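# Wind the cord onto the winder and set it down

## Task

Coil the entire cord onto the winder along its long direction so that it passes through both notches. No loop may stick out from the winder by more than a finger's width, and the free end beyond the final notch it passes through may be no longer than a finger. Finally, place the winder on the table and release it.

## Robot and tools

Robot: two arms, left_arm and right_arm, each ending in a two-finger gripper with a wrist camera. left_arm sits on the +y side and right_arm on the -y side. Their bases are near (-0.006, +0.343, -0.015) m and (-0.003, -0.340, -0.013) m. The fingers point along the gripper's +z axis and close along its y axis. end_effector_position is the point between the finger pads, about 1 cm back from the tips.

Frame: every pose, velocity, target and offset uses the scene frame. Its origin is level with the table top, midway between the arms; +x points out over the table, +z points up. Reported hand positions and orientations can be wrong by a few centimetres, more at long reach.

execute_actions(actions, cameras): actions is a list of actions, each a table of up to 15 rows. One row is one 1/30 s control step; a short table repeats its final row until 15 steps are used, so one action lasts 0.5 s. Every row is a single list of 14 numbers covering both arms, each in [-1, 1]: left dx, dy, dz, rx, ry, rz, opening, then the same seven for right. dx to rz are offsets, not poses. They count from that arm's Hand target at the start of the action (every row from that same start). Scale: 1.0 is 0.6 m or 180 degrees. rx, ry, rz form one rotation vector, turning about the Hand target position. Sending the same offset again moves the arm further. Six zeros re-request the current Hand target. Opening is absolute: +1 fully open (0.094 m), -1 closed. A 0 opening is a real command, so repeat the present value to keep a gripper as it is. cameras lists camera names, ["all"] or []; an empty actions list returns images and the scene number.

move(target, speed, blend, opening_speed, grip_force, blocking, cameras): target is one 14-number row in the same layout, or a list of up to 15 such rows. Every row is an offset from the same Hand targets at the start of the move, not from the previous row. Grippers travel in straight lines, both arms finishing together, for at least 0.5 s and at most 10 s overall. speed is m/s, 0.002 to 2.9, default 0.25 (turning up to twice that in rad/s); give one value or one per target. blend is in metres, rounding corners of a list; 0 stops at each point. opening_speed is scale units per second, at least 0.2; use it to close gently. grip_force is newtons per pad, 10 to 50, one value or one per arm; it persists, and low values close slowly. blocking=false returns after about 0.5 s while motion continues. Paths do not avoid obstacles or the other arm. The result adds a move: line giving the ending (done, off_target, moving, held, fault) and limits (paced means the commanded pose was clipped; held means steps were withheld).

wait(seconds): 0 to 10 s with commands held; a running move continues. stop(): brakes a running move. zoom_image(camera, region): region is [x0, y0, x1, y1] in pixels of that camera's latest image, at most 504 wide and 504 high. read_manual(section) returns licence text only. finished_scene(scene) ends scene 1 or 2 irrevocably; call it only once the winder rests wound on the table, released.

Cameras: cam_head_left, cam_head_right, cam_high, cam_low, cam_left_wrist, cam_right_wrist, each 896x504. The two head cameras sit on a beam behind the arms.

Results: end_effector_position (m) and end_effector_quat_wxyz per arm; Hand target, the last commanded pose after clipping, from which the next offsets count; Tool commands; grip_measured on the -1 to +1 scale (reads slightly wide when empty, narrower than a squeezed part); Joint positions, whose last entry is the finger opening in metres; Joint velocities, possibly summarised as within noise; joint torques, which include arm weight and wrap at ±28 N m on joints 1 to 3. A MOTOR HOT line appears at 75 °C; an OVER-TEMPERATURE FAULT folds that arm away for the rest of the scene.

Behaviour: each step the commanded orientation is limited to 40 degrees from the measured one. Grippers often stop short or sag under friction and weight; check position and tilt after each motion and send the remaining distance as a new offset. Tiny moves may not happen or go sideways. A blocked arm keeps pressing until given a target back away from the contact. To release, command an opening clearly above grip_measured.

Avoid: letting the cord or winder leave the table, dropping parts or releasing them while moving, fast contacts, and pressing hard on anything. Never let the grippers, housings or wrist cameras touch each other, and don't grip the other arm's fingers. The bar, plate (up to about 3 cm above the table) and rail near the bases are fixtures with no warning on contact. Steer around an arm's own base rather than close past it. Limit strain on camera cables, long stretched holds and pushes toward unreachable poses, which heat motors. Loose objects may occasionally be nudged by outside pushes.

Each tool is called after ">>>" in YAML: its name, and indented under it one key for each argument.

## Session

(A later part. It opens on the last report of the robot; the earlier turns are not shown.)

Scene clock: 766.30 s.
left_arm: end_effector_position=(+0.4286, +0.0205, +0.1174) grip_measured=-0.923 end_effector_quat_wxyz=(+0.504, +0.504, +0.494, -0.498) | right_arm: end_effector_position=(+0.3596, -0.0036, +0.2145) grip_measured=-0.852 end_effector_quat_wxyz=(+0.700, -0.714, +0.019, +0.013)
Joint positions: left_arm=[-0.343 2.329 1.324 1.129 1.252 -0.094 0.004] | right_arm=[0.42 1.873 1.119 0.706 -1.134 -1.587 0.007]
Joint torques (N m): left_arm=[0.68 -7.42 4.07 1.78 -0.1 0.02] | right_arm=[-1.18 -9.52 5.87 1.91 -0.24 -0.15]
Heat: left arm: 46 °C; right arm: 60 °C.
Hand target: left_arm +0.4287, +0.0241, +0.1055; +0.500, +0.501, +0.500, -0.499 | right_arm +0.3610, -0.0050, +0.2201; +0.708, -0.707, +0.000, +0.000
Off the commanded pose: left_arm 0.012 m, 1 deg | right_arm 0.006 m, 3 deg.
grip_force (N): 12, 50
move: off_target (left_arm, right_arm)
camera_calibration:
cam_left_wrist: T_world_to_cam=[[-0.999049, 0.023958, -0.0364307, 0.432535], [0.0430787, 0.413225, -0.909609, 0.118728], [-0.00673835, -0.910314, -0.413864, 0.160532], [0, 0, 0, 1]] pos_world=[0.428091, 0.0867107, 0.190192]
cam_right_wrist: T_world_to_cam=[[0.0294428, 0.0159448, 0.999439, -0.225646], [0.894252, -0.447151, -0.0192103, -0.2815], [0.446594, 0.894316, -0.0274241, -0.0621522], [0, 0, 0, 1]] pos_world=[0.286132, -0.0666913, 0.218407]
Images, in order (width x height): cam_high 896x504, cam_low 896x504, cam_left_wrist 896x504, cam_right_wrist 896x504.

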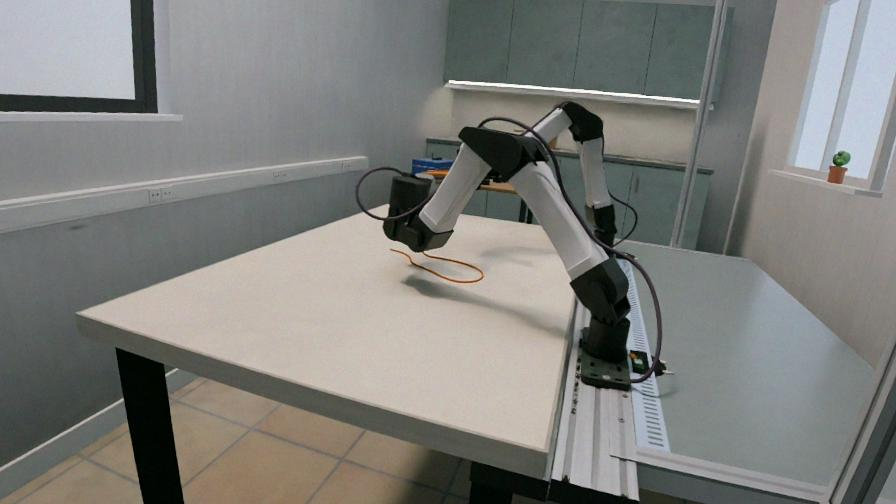

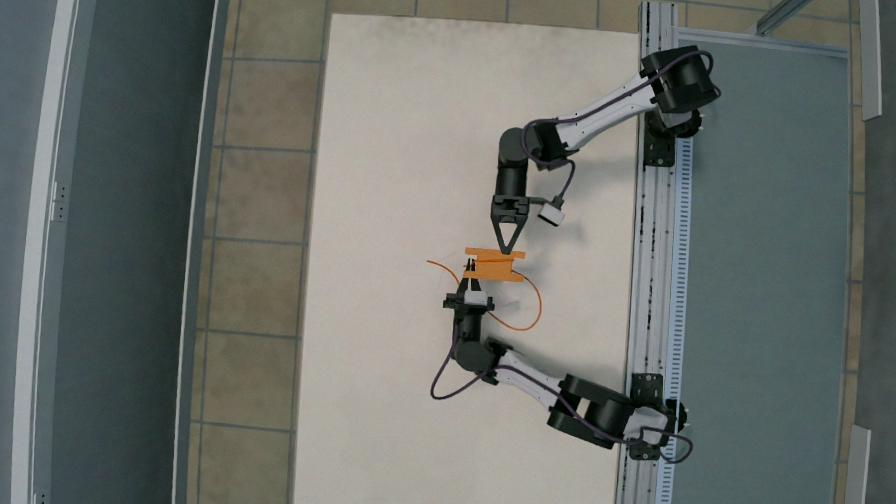

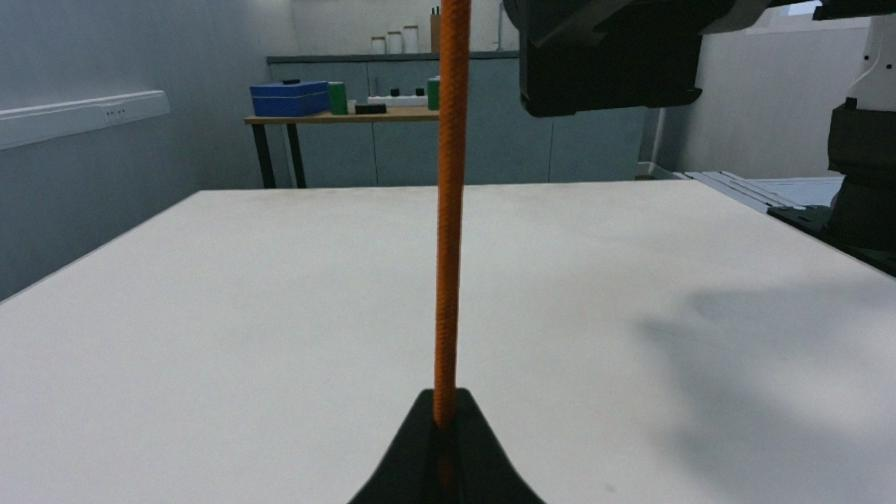

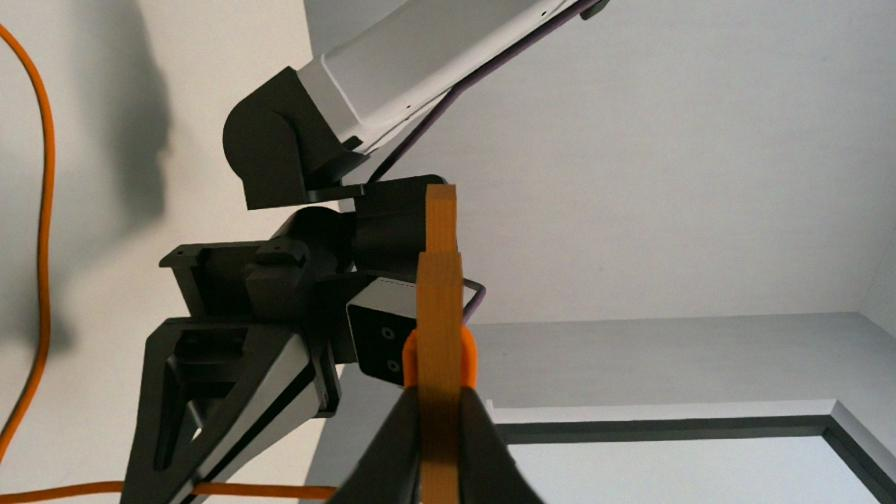

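>>> move:
  target:
    - [0, 0, 0.01, 0, 0, 0, -0.4, 0, 0, 0, 0, 0, 0, -1.0]
    - [0, 0.1417, 0.0333, 0, 0, 0, -0.4, 0, 0, 0, 0, 0, 0, -1.0]
    - [-0.0612, 0.1348, 0.1792, 0, 0.5, 0, -0.4, 0, 0, 0, 0, 0, 0, -1.0]
  speed: [0.1, 0.25, 0.35]
  blend: [0, 0.03, 0]
  grip_force: 50
  cameras: ["cam_left_wrist", "cam_low", "cam_right_wrist"]

>>> zoom_image:
  camera: "cam_low"
  region: [440, 230, 550, 310]

Scene clock: 830.60 s.
left_arm: end_effector_position=(+0.3944, +0.1054, +0.2059) grip_measured=-0.402 end_effector_quat_wxyz=(-0.011, -0.012, +0.711, -0.703) | right_arm: end_effector_position=(+0.3598, -0.0036, +0.2175) grip_measured=-0.852 end_effector_quat_wxyz=(+0.703, -0.711, +0.013, +0.007)
Joint positions: left_arm=[-0.162 1.964 1.124 1.012 1.43 -1.765 0.028] | right_arm=[0.42 1.873 1.119 0.726 -1.134 -1.588 0.007]
Joint torques (N m): left_arm=[-0.1 -8.14 5.05 1.95 -0.2 -0.03] | right_arm=[-0.95 -9.4 5.94 1.72 -0.16 -0.04]
Heat: left arm: 50 °C; right arm: 56 °C.
Hand target: left_arm +0.3919, +0.1049, +0.2130; +0.000, +0.001, +0.707, -0.707 | right_arm +0.3610, -0.0050, +0.2201; +0.708, -0.707, +0.000, +0.000
Off the commanded pose: left_arm 0.008 m, 2 deg | right_arm 0.003 m, 2 deg.
move: done
camera_calibration:
cam_left_wrist: T_world_to_cam=[[0.0116833, 0.0105502, 0.999876, -0.210942], [-0.909083, 0.41657, 0.00622697, 0.352253], [-0.416452, -0.909043, 0.0144579, 0.347552], [0, 0, 0, 1]] pos_world=[0.46743, 0.171427, 0.203698]
cam_right_wrist: T_world_to_cam=[[0.0110793, 0.00775426, 0.999909, -0.222124], [0.894437, -0.447147, -0.00644301, -0.284447], [0.447056, 0.894427, -0.0118898, -0.0657311], [0, 0, 0, 1]] pos_world=[0.286267, -0.0666757, 0.21949]
Images, in order (width x height): cam_low 896x504, cam_left_wrist 896x504, cam_right_wrist 896x504.

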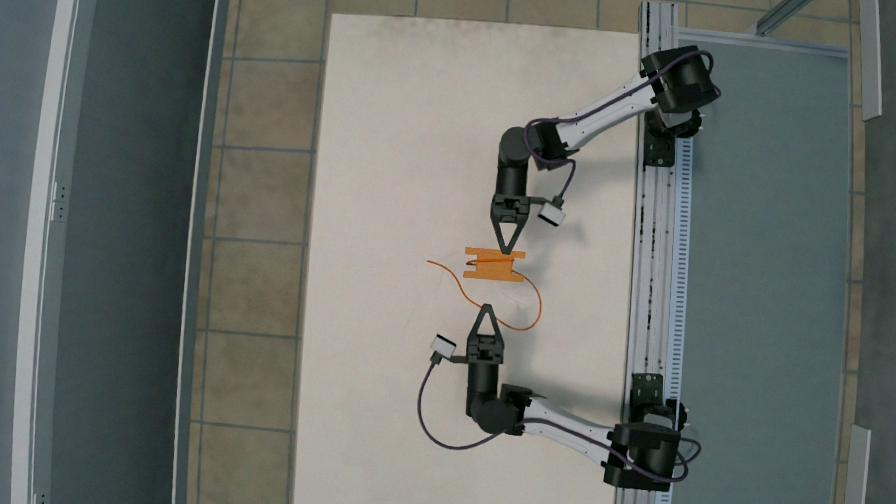

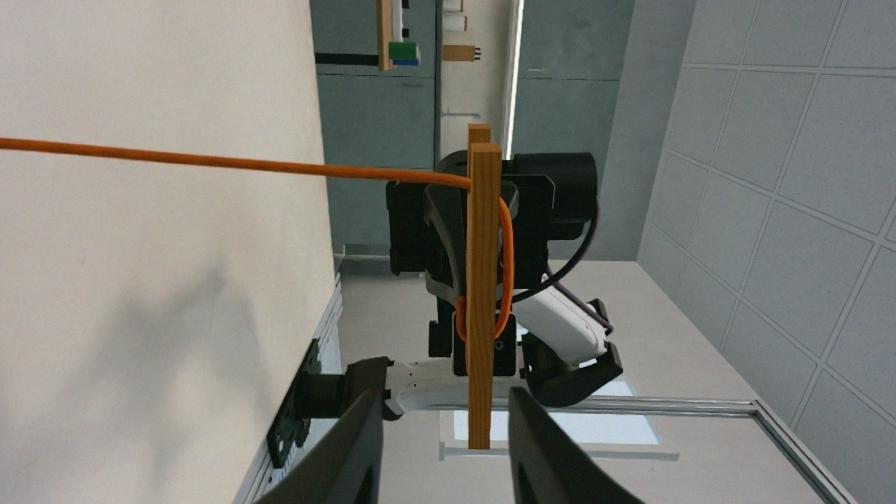

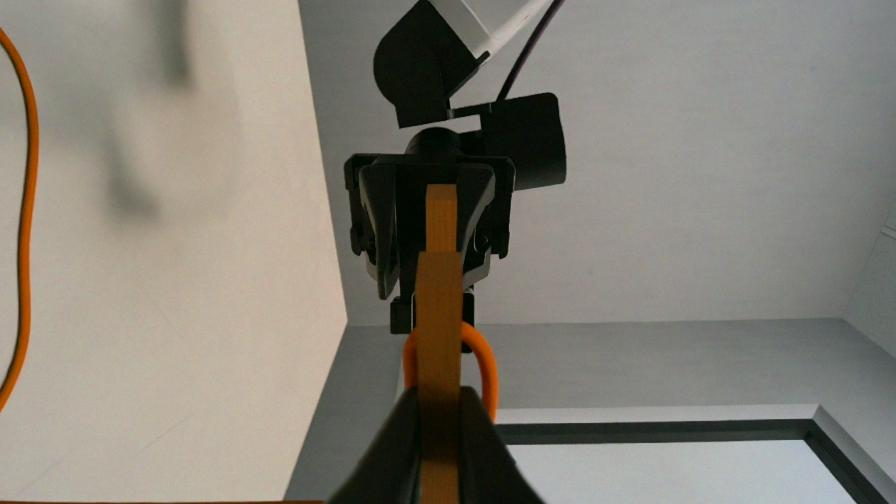

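Scaled by 4.582 from the camera's 896x504 image, which has a finer 1280x720 frame.

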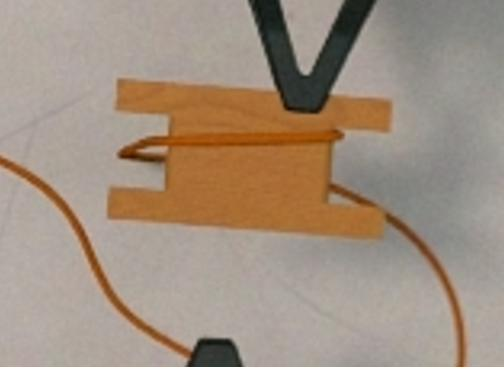

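>>> move:
  target:
    - [-0.0073, -0.02, 0.0188, 0, 0, 0, -0.4, 0, 0, 0, 0, 0, 0, -1.0]
    - [-0.0073, -0.09, 0.0188, 0, 0, 0, -0.4, 0, 0, 0, 0, 0, 0, -1.0]
  speed: [0.1, 0.1]
  blend: [0, 0]
  cameras: ["cam_left_wrist"]

Scene clock: 859.33 s.
left_arm: end_effector_position=(+0.3847, +0.0544, +0.2009) grip_measured=-0.402 end_effector_quat_wxyz=(-0.030, -0.019, +0.712, -0.701) | right_arm: end_effector_position=(+0.3628, -0.0070, +0.2177) grip_measured=-0.851 end_effector_quat_wxyz=(+0.703, -0.711, +0.015, +0.003)
Joint positions: left_arm=[-0.289 1.964 1.143 0.901 1.321 -1.71 0.028] | right_arm=[0.41 1.873 1.119 0.728 -1.135 -1.588 0.007]
Joint torques (N m): left_arm=[-0.51 -9.84 7.91 1.62 -0.37 0.28] | right_arm=[-0.13 -9.29 5.85 1.71 -0.17 -0.05]
Heat: left arm: 51 °C; right arm: 56 °C.
Hand target: left_arm +0.3877, +0.0510, +0.2243; +0.001, +0.001, +0.707, -0.707 | right_arm +0.3610, -0.0050, +0.2201; +0.708, -0.707, +0.000, +0.000
Off the commanded pose: left_arm 0.024 m, 4 deg | right_arm 0.004 m, 2 deg.
move: off_target (left_arm)
camera_calibration:
cam_left_wrist: T_world_to_cam=[[0.0494568, 0.0059547, 0.998759, -0.219337], [-0.901297, 0.431156, 0.0420601, 0.353661], [-0.43037, -0.902258, 0.0266905, 0.299699], [0, 0, 0, 1]] pos_world=[0.458583, 0.119229, 0.196191]
Images, in order (width x height): cam_left_wrist 896x504.

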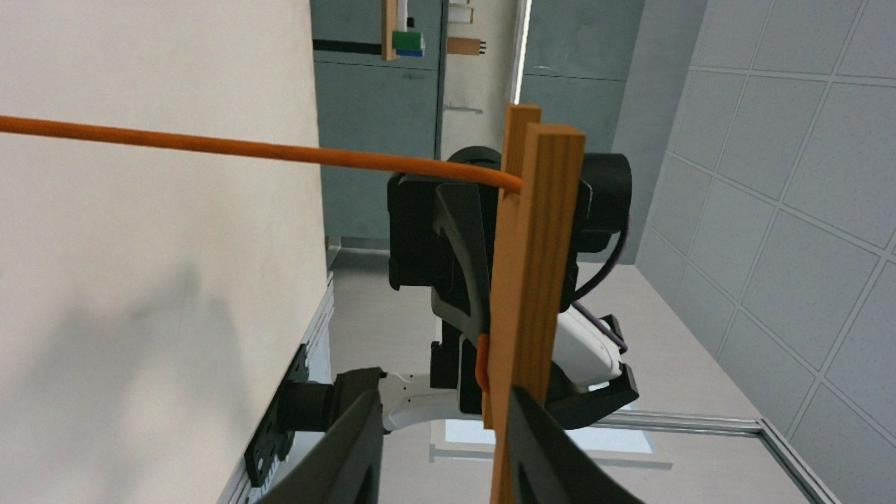

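>>> move:
  target:
    - [-0.0, 0.06, 0.0, 0, 0, 0, -0.4, 0, 0, 0, 0, 0, 0, -1.0]
    - [0.0, 0.06, 0.07, 0, 0, 0, -0.4, 0, 0, 0, 0, 0, 0, -1.0]
    - [0.0, 0.06, -0.015, 0, 0, 0, -0.4, 0, 0, 0, 0, 0, 0, -1.0]
  speed: [0.15, 0.15, 0.1]
  cameras: ["cam_left_wrist"]

Scene clock: 882.60 s.
left_arm: end_effector_position=(+0.3870, +0.0848, +0.2183) grip_measured=-0.402 end_effector_quat_wxyz=(-0.002, -0.005, +0.709, -0.705) | right_arm: end_effector_position=(+0.3628, -0.0070, +0.2177) grip_measured=-0.851 end_effector_quat_wxyz=(+0.703, -0.711, +0.015, +0.003)
Joint positions: left_arm=[-0.215 1.918 1.124 0.939 1.374 -1.715 0.028] | right_arm=[0.41 1.873 1.119 0.728 -1.135 -1.588 0.007]
Joint torques (N m): left_arm=[0.59 -6.09 5.24 2 -0.06 -0.02] | right_arm=[-0.1 -9.28 5.74 1.7 -0.27 -0.06]
Heat: left arm: 53 °C; right arm: 56 °C.
Hand target: left_arm +0.3877, +0.0870, +0.2153; +0.000, +0.001, +0.707, -0.707 | right_arm +0.3610, -0.0050, +0.2201; +0.708, -0.707, +0.000, +0.000
Off the commanded pose: left_arm 0.004 m, 1 deg | right_arm 0.004 m, 2 deg.
move: done
camera_calibration:
cam_left_wrist: T_world_to_cam=[[-0.0105603, 0.0149041, 0.999833, -0.214761], [-0.910219, 0.413827, -0.0157825, 0.359506], [-0.413993, -0.910234, 0.00919584, 0.325845], [0, 0, 0, 1]] pos_world=[0.459858, 0.151022, 0.217403]
Images, in order (width x height): cam_left_wrist 896x504.

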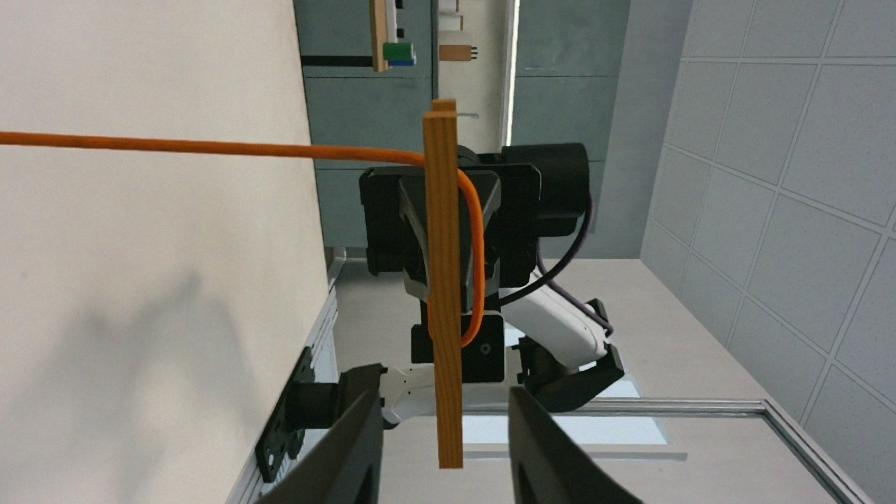

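>>> move:
  target: [0.004, -0.064, 0.0, 0, 0, 0, -0.4, 0, 0, 0, 0, 0, 0, -1.0]
  speed: 0.1
  cameras: ["cam_left_wrist"]

Scene clock: 893.90 s.
left_arm: end_effector_position=(+0.3819, +0.0529, +0.2092) grip_measured=-0.402 end_effector_quat_wxyz=(-0.019, -0.005, +0.710, -0.704) | right_arm: end_effector_position=(+0.3639, -0.0082, +0.2181) grip_measured=-0.851 end_effector_quat_wxyz=(+0.704, -0.711, +0.015, +0.001)
Joint positions: left_arm=[-0.294 1.949 1.143 0.915 1.319 -1.703 0.028] | right_arm=[0.407 1.873 1.119 0.731 -1.136 -1.588 0.007]
Joint torques (N m): left_arm=[-0.64 -6.46 8.13 1.67 -0.41 0.22] | right_arm=[-0.06 -9.37 6.05 1.62 -0.18 -0.08]
Heat: left arm: 51 °C; right arm: 56 °C.
Hand target: left_arm +0.3900, +0.0485, +0.2151; +0.000, +0.001, +0.707, -0.707 | right_arm +0.3611, -0.0051, +0.2201; +0.708, -0.707, +0.000, +0.000
Off the commanded pose: left_arm 0.011 m, 2 deg | right_arm 0.005 m, 2 deg.
move: off_target (left_arm)
camera_calibration:
cam_left_wrist: T_world_to_cam=[[0.0145318, 0.0139247, 0.999797, -0.214818], [-0.90057, 0.434653, 0.0070359, 0.358287], [-0.434467, -0.90049, 0.0188565, 0.300011], [0, 0, 0, 1]] pos_world=[0.456129, 0.117418, 0.206597]
Images, in order (width x height): cam_left_wrist 896x504.

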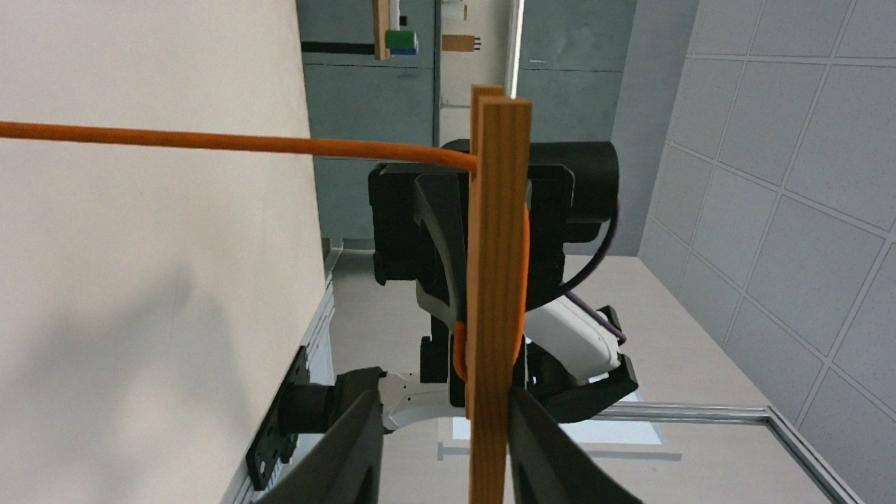

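>>> move:
  target: [0.008, -0.004, 0.05, 0, 0, 0, -0.4, 0, 0, 0, 0, 0, 0, -1.0]
  speed: 0.1
  cameras: ["cam_left_wrist"]

Scene clock: 905.97 s.
left_arm: end_effector_position=(+0.3926, +0.0471, +0.2230) grip_measured=-0.402 end_effector_quat_wxyz=(-0.029, -0.019, +0.712, -0.701) | right_arm: end_effector_position=(+0.3644, -0.0082, +0.2197) grip_measured=-0.851 end_effector_quat_wxyz=(+0.705, -0.709, +0.013, -0.003)
Joint positions: left_arm=[-0.3 1.949 1.226 0.797 1.308 -1.703 0.028] | right_arm=[0.407 1.873 1.119 0.742 -1.133 -1.588 0.007]
Joint torques (N m): left_arm=[0.01 -9.58 8.1 1.72 -0.26 0.24] | right_arm=[0.25 -9.21 5.98 1.51 -0.2 -0.07]
Heat: left arm: 50 °C; right arm: 55 °C.
Hand target: left_arm +0.3949, +0.0461, +0.2453; +0.000, +0.001, +0.707, -0.707 | right_arm +0.3610, -0.0051, +0.2201; +0.708, -0.707, +0.000, +0.000
Off the commanded pose: left_arm 0.022 m, 4 deg | right_arm 0.005 m, 2 deg.
move: off_target (left_arm)
camera_calibration:
cam_left_wrist: T_world_to_cam=[[0.0479288, 0.00570123, 0.998834, -0.241228], [-0.902524, 0.428697, 0.0408604, 0.363968], [-0.427965, -0.90343, 0.0256925, 0.295194], [0, 0, 0, 1]] pos_world=[0.466384, 0.11203, 0.218491]
Images, in order (width x height): cam_left_wrist 896x504.

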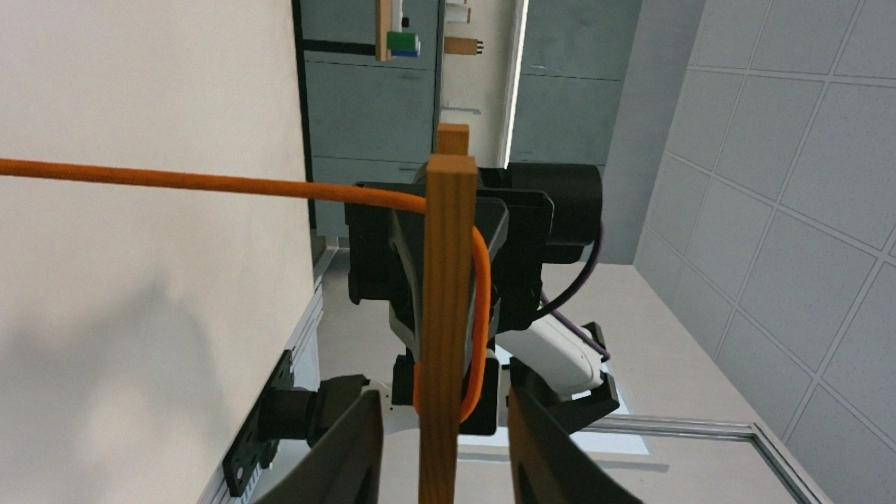

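>>> move:
  target: [0, 0, 0, 0, 0, 0, -1.0, 0, 0, 0, 0, 0, 0, -1.0]
  speed: 0.1
  grip_force: [20, 50]
  cameras: ["cam_left_wrist", "cam_right_wrist"]

Scene clock: 913.07 s.
left_arm: end_effector_position=(+0.3927, +0.0471, +0.2224) grip_measured=-0.834 end_effector_quat_wxyz=(-0.024, -0.015, +0.713, -0.701) | right_arm: end_effector_position=(+0.3644, -0.0082, +0.2197) grip_measured=-0.851 end_effector_quat_wxyz=(+0.705, -0.709, +0.014, -0.002)
Joint positions: left_arm=[-0.3 1.949 1.226 0.792 1.308 -1.685 0.008] | right_arm=[0.407 1.873 1.119 0.742 -1.133 -1.584 0.007]
Joint torques (N m): left_arm=[-0.03 -9.63 8.16 1.75 -0.28 0.09] | right_arm=[0.35 -9.29 5.87 1.53 -0.21 -0.08]
Heat: left arm: 50 °C; right arm: 55 °C.
Hand target: left_arm +0.3948, +0.0461, +0.2453; +0.000, +0.001, +0.707, -0.707 | right_arm +0.3610, -0.0051, +0.2201; +0.708, -0.707, +0.000, +0.000
Off the commanded pose: left_arm 0.023 m, 3 deg | right_arm 0.005 m, 2 deg.
grip_force (N): 20, 50
move: off_target (left_arm)
camera_calibration:
cam_left_wrist: T_world_to_cam=[[0.0351963, 0.00456763, 0.99937, -0.235687], [-0.902936, 0.428737, 0.0298405, 0.366614], [-0.428331, -0.903418, 0.0192142, 0.296913], [0, 0, 0, 1]] pos_world=[0.466501, 0.112132, 0.218894]
cam_right_wrist: T_world_to_cam=[[0.000333725, 0.00137392, 0.999999, -0.220578], [0.88798, -0.459882, 0.000335498, -0.289874], [0.459882, 0.887979, -0.00137348, -0.070663], [0, 0, 0, 1]] pos_world=[0.289972, -0.0702575, 0.220578]
Images, in order (width x height): cam_left_wrist 896x504, cam_right_wrist 896x504.

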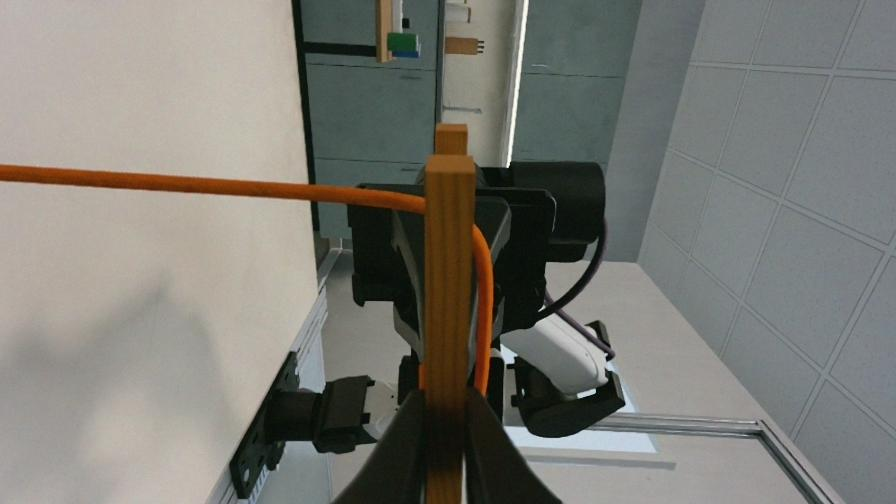

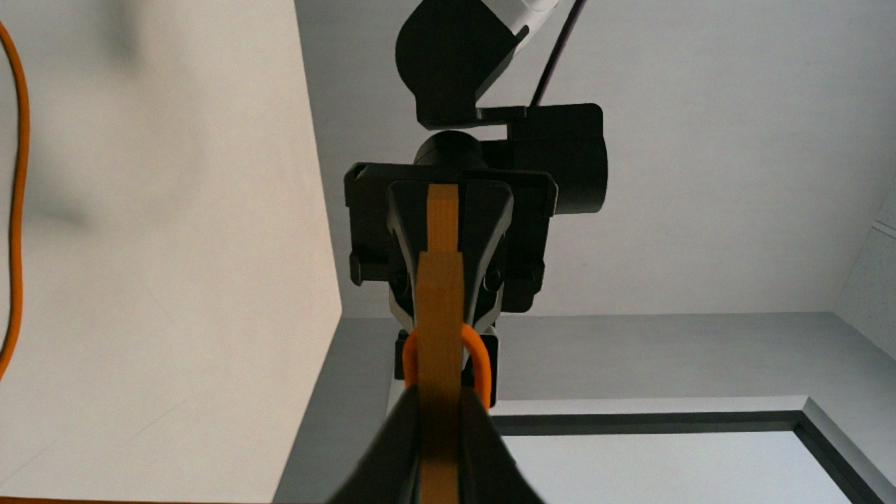

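>>> move:
  target:
    - [0, 0, 0, 0, 0, 0, -1.0, 0, 0, 0, 0, 0, 0, -0.3]
    - [0, 0, 0, 0, 0, 0, -1.0, 0, -0.15, 0, 0, 0, 0, -0.3]
    - [0, 0, 0, 0, -0.5, 0, -1.0, 0.115, -0.1333, -0.158, 0, 0.5, 0, -0.3]
    - [0, 0, 0, 0, -1.0, 0, -1.0, 0.115, -0.1333, -0.158, 0, 0.5, 0, 1.0]
  speed: [0.1, 0.2, 0.35, 0.35]
  blend: [0, 0.02, 0.0, 0]
  grip_force: 50
  cameras: ["cam_left_wrist", "cam_right_wrist", "cam_low"]

>>> zoom_image:
  camera: "cam_low"
  region: [440, 230, 550, 310]

Scene clock: 966.73 s.
left_arm: end_effector_position=(+0.3938, +0.0471, +0.2231) grip_measured=-0.870 end_effector_quat_wxyz=(+0.701, +0.712, +0.022, -0.026) | right_arm: end_effector_position=(+0.4281, -0.0827, +0.1313) grip_measured=+0.997 end_effector_quat_wxyz=(+0.500, -0.500, +0.502, +0.498)
Joint positions: left_arm=[-0.3 1.949 1.226 0.797 1.301 1.439 0.006] | right_arm=[0.185 2.207 1.218 0.972 -1.374 -0.034 0.094]
Joint torques (N m): left_arm=[0.02 -9.57 7.88 1.56 -0.23 0.12] | right_arm=[-1.16 -9.84 5.01 1.54 -0.1 -0.04]
Heat: left arm: 52 °C; right arm: 57 °C.
Hand target: left_arm +0.3949, +0.0461, +0.2453; +0.707, +0.707, +0.000, +0.001 | right_arm +0.4301, -0.0850, +0.1253; +0.501, -0.500, +0.500, +0.500
Off the commanded pose: left_arm 0.022 m, 4 deg | right_arm 0.007 m, 0 deg.
move: off_target (left_arm)
camera_calibration:
cam_left_wrist: T_world_to_cam=[[-0.0472267, 0.0366535, -0.998211, 0.24012], [0.911148, 0.411127, -0.0280113, -0.332958], [0.409365, -0.910841, -0.052813, -0.0161305], [0, 0, 0, 1]] pos_world=[0.321317, 0.113395, 0.229512]
cam_right_wrist: T_world_to_cam=[[0.999843, -0.00768537, 0.0159489, -0.43148], [0.0109, -0.442648, -0.896629, 0.113991], [0.0139507, 0.896662, -0.442495, 0.215566], [0, 0, 0, 1]] pos_world=[0.427163, -0.146148, 0.204476]
Images, in order (width x height): cam_low 896x504, cam_left_wrist 896x504, cam_right_wrist 896x504.

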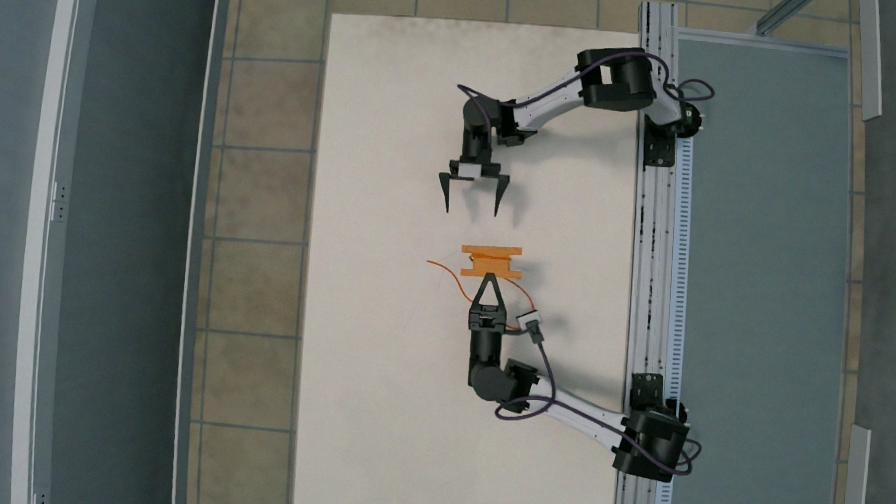

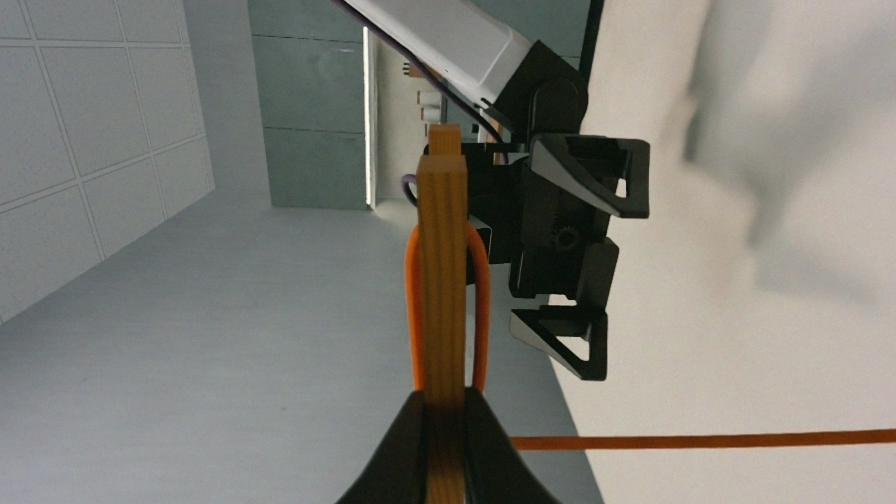

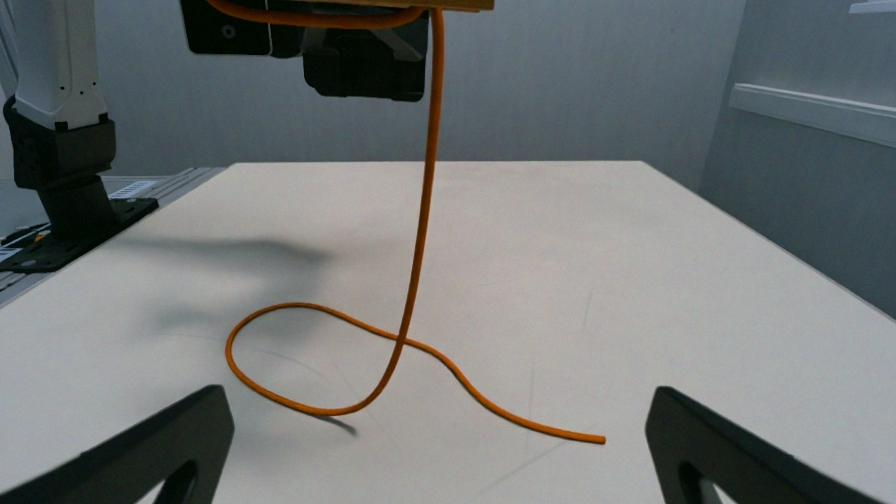

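Scaled by 4.582 from the camera's 896x504 image, which has a finer 1280x720 frame.

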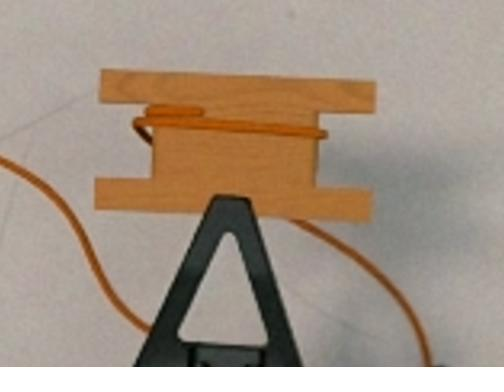

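>>> move:
  target:
    - [0, 0, 0, 0, 0, 0, -1.0, -0.0785, -0.0167, 0.2745, 0, 0.5, 0, 0.3]
    - [0, 0, 0, 0, 0, 0, -1.0, -0.0785, 0.0417, 0.1995, 0, 0.5, 0, 0.3]
    - [0, 0, 0, 0, 0, 0, -1.0, -0.0785, 0.1292, 0.1495, 0, 0.5, 0, 0.3]
  speed: [0.35, 0.2, 0.12]
  blend: [0.0, 0.02, 0]
  cameras: ["cam_left_wrist", "cam_right_wrist"]

Scene clock: 994.40 s.
left_arm: end_effector_position=(+0.3938, +0.0471, +0.2230) grip_measured=-0.870 end_effector_quat_wxyz=(+0.701, +0.712, +0.022, -0.026) | right_arm: end_effector_position=(+0.3791, -0.0095, +0.2152) grip_measured=+0.303 end_effector_quat_wxyz=(-0.007, +0.001, +0.710, +0.704)
Joint positions: left_arm=[-0.3 1.949 1.226 0.797 1.301 1.439 0.006] | right_arm=[0.384 1.938 1.199 0.714 -1.187 1.539 0.061]
Joint torques (N m): left_arm=[-0.02 -9.57 7.88 1.56 -0.23 0.13] | right_arm=[-0.01 -9.5 6.22 1.76 0.11 -0.09]
Heat: left arm: 53 °C; right arm: 63 °C.
Hand target: left_arm +0.3949, +0.0461, +0.2453; +0.707, +0.707, +0.000, +0.001 | right_arm +0.3829, -0.0075, +0.2151; +0.000, +0.000, +0.708, +0.707
Off the commanded pose: left_arm 0.022 m, 4 deg | right_arm 0.004 m, 1 deg.
move: off_target (left_arm)
camera_calibration:
cam_left_wrist: T_world_to_cam=[[-0.0475864, 0.0367094, -0.998192, 0.240225], [0.911131, 0.411142, -0.0283159, -0.332885], [0.409359, -0.910832, -0.0530119, -0.0160842], [0, 0, 0, 1]] pos_world=[0.321318, 0.113395, 0.229512]
cam_right_wrist: T_world_to_cam=[[0.00636599, -0.0133918, -0.99989, 0.211963], [-0.89419, -0.447687, 0.000302969, 0.372262], [-0.447642, 0.89409, -0.0148248, 0.2707], [0, 0, 0, 1]] pos_world=[0.4527, -0.0725347, 0.21584]
Images, in order (width x height): cam_left_wrist 896x504, cam_right_wrist 896x504.

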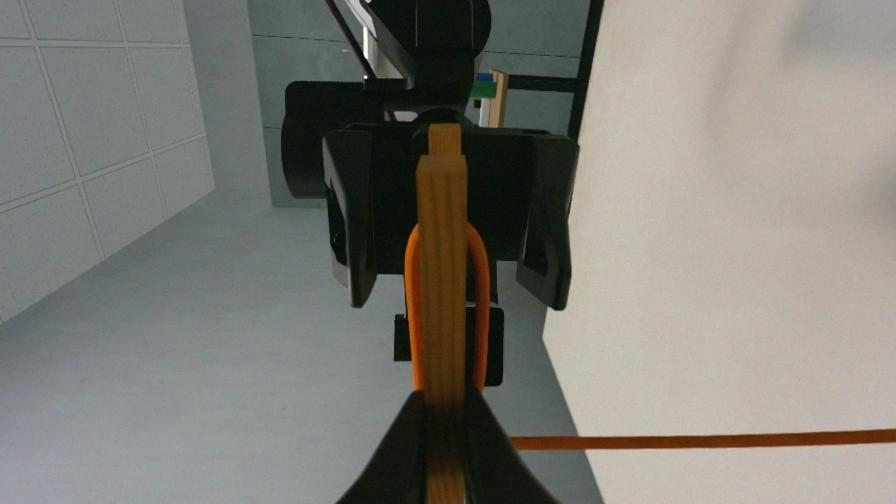

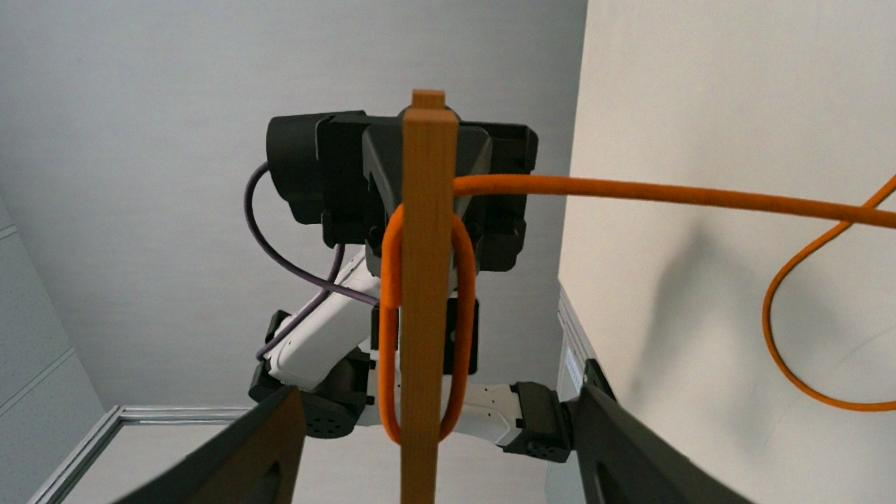

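>>> move:
  target:
    - [0, 0, 0, 0, 0, 0, -1.0, 0.006, 0.008, 0.002, 0, 0, 0, 0.3]
    - [0, 0, 0, 0, 0, 0, -1.0, 0.006, 0.008, 0.002, 0, 0, 0, -1.0]
  speed: [0.05, 0.1]
  grip_force: [50, 25]
  cameras: ["cam_right_wrist", "cam_low"]

>>> zoom_image:
  camera: "cam_low"
  region: [440, 220, 550, 300]

Scene clock: 1010.43 s.
left_arm: end_effector_position=(+0.3940, +0.0471, +0.2205) grip_measured=-0.870 end_effector_quat_wxyz=(+0.699, +0.714, +0.022, -0.026) | right_arm: end_effector_position=(+0.3834, -0.0083, +0.2149) grip_measured=-0.816 end_effector_quat_wxyz=(-0.007, +0.007, +0.709, +0.705)
Joint positions: left_arm=[-0.3 1.949 1.226 0.776 1.3 1.459 0.006] | right_arm=[0.384 1.951 1.211 0.725 -1.179 1.556 0.009]
Joint torques (N m): left_arm=[-0.02 -9.65 7.87 1.76 -0.21 -0.08] | right_arm=[0.29 -9.54 7.38 1.57 0.17 -0.29]
Heat: left arm: 54 °C; right arm: 60 °C.
Hand target: left_arm +0.3949, +0.0461, +0.2453; +0.707, +0.707, +0.000, +0.001 | right_arm +0.3865, -0.0026, +0.2162; +0.000, +0.000, +0.708, +0.707
Off the commanded pose: left_arm 0.025 m, 4 deg | right_arm 0.007 m, 1 deg.
grip_force (N): 50, 25
move: off_target (left_arm); target 2's new opening was sent with right_arm's hand 0.011 m and 2 deg from that target
camera_calibration:
cam_right_wrist: T_world_to_cam=[[-0.00274974, -0.0102668, -0.999944, 0.215136], [-0.897983, -0.439975, 0.00698673, 0.37665], [-0.440022, 0.897951, -0.00800955, 0.267241], [0, 0, 0, 1]] pos_world=[0.456409, -0.0720443, 0.214633]
Images, in order (width x height): cam_low 896x504, cam_right_wrist 896x504.

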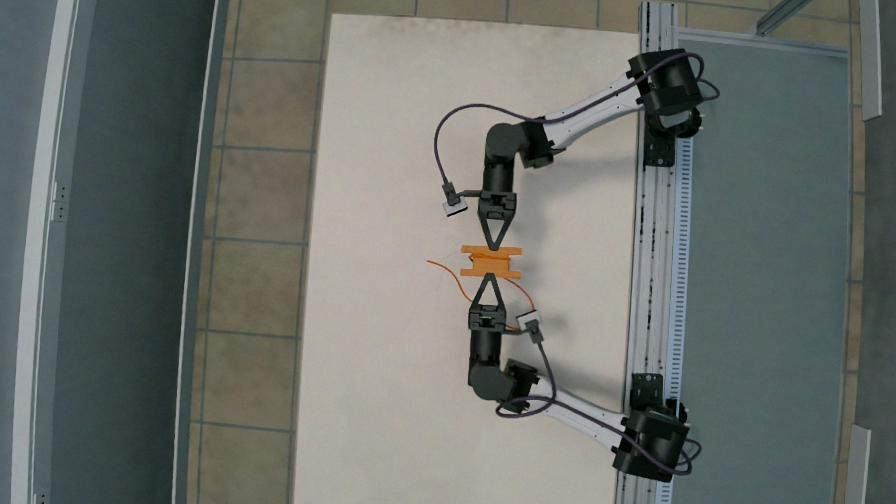

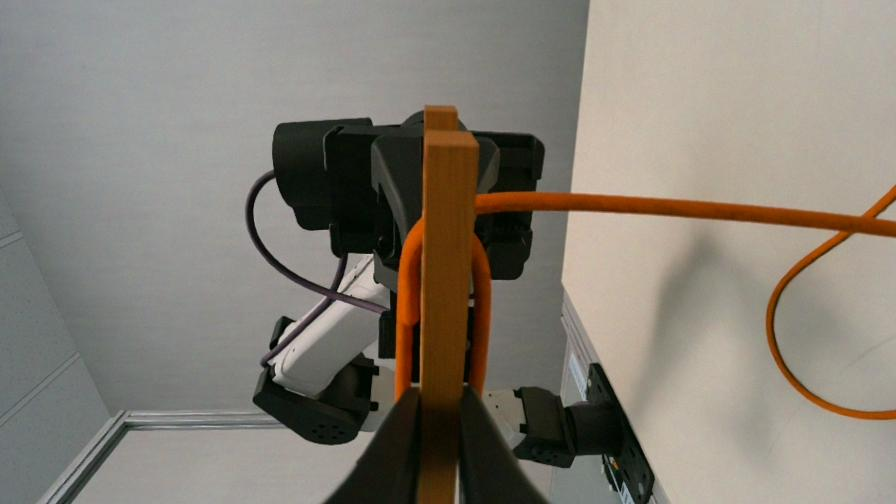

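Scaled by 4.582 from the camera's 896x504 image, which has a finer 1280x720 frame.

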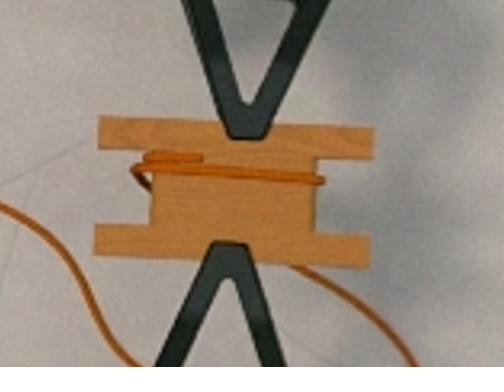

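>>> move:
  target:
    - [0, 0, 0, 0, 0, 0, 0.0, 0, 0, 0, 0, 0, 0, -1.0]
    - [0, 0.15, 0, 0, 0, 0, 0.3, 0, 0, 0, 0, 0, 0, -1.0]
    - [-0.0157, 0.115, 0.0745, 0, 0.5, 0, 0.3, 0, 0, 0, 0, -0.5, 0, -1.0]
    - [-0.0157, 0.115, 0.0745, 0, 1.0, 0, 0.3, 0, 0, 0, 0, -1.0, 0, -1.0]
  speed: [0.1, 0.25, 0.4, 0.4]
  blend: [0, 0.02, 0.0, 0]
  grip_force: 50
  cameras: ["cam_left_wrist", "cam_right_wrist", "cam_low"]

>>> zoom_image:
  camera: "cam_low"
  region: [440, 220, 550, 300]

Scene clock: 1038.47 s.
left_arm: end_effector_position=(+0.3916, +0.1158, +0.2720) grip_measured=+0.298 end_effector_quat_wxyz=(-0.023, -0.017, +0.719, -0.695) | right_arm: end_effector_position=(+0.3845, -0.0073, +0.2125) grip_measured=-0.839 end_effector_quat_wxyz=(+0.706, -0.709, +0.009, +0.008)
Joint positions: left_arm=[-0.131 1.815 1.279 0.548 1.473 -1.632 0.061] | right_arm=[0.385 1.961 1.211 0.739 -1.176 -1.577 0.008]
Joint torques (N m): left_arm=[-0.18 -9.84 5.71 1.99 -0.17 -0.05] | right_arm=[0.23 -10.15 6.94 1.41 0.02 -0.17]
Heat: left arm: 54 °C; right arm: 58 °C.
Hand target: left_arm +0.3855, +0.1152, +0.2899; +0.000, +0.001, +0.707, -0.707 | right_arm +0.3865, -0.0027, +0.2163; +0.708, -0.707, -0.001, +0.000
Off the commanded pose: left_arm 0.019 m, 4 deg | right_arm 0.006 m, 1 deg.
move: off_target (left_arm); blend cut to 0 m at target 2; target 2's new opening was sent with left_arm's hand 0.015 m and 4 deg from that target
camera_calibration:
cam_left_wrist: T_world_to_cam=[[0.0363373, -0.0122889, 0.999264, -0.283975], [-0.904728, 0.424282, 0.0381174, 0.333745], [-0.424438, -0.905447, 0.00429918, 0.360316], [0, 0, 0, 1]] pos_world=[0.465199, 0.181155, 0.269496]
cam_right_wrist: T_world_to_cam=[[0.00631073, 0.0000058873, 0.99998, -0.21564], [0.897569, -0.440838, -0.00566183, -0.309518], [0.44083, 0.897586, -0.00278729, -0.0730651], [0, 0, 0, 1]] pos_world=[0.311383, -0.0708637, 0.213679]
Images, in order (width x height): cam_low 896x504, cam_left_wrist 896x504, cam_right_wrist 896x504.

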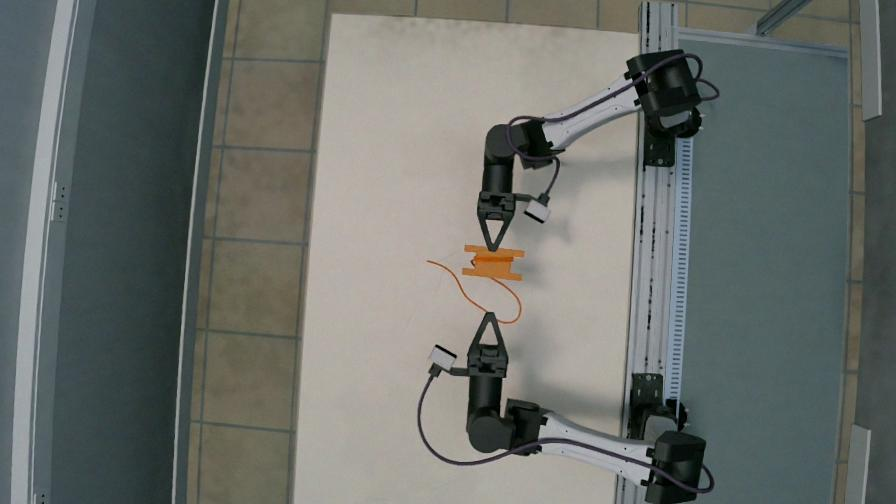

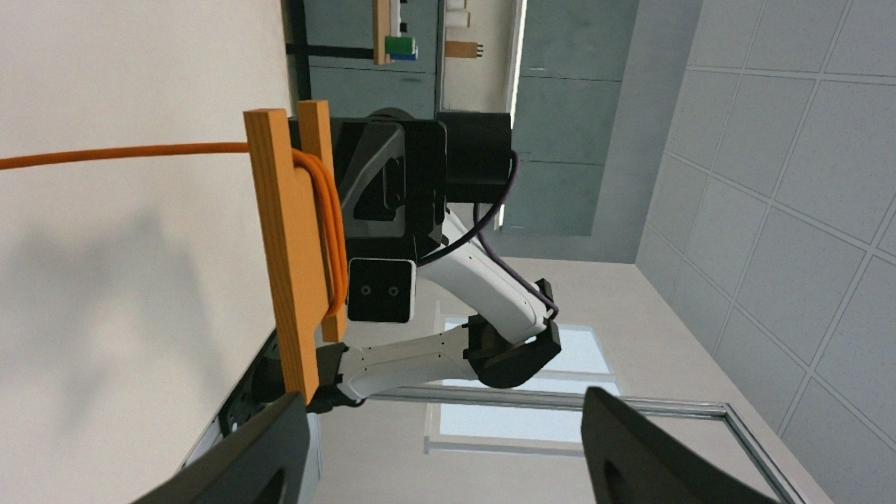

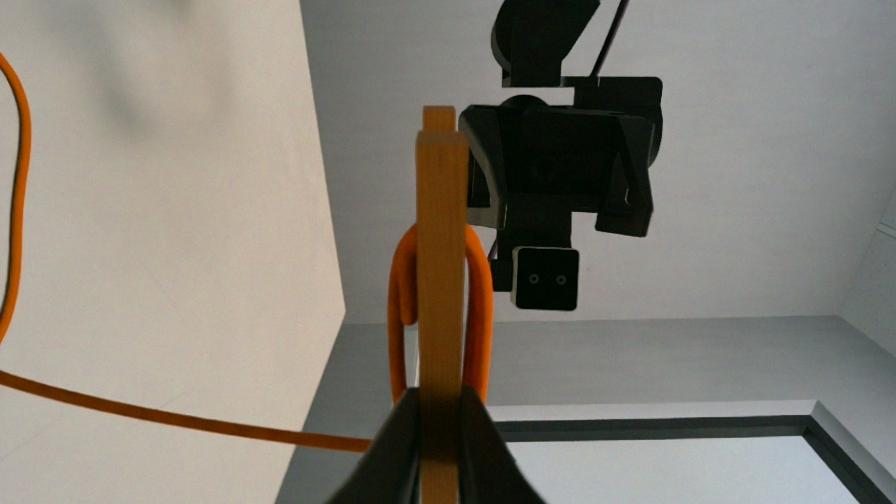

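Scaled by 4.582 from the camera's 896x504 image, which has a finer 1280x720 frame.

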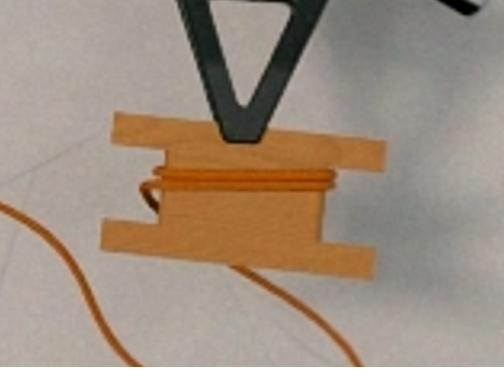

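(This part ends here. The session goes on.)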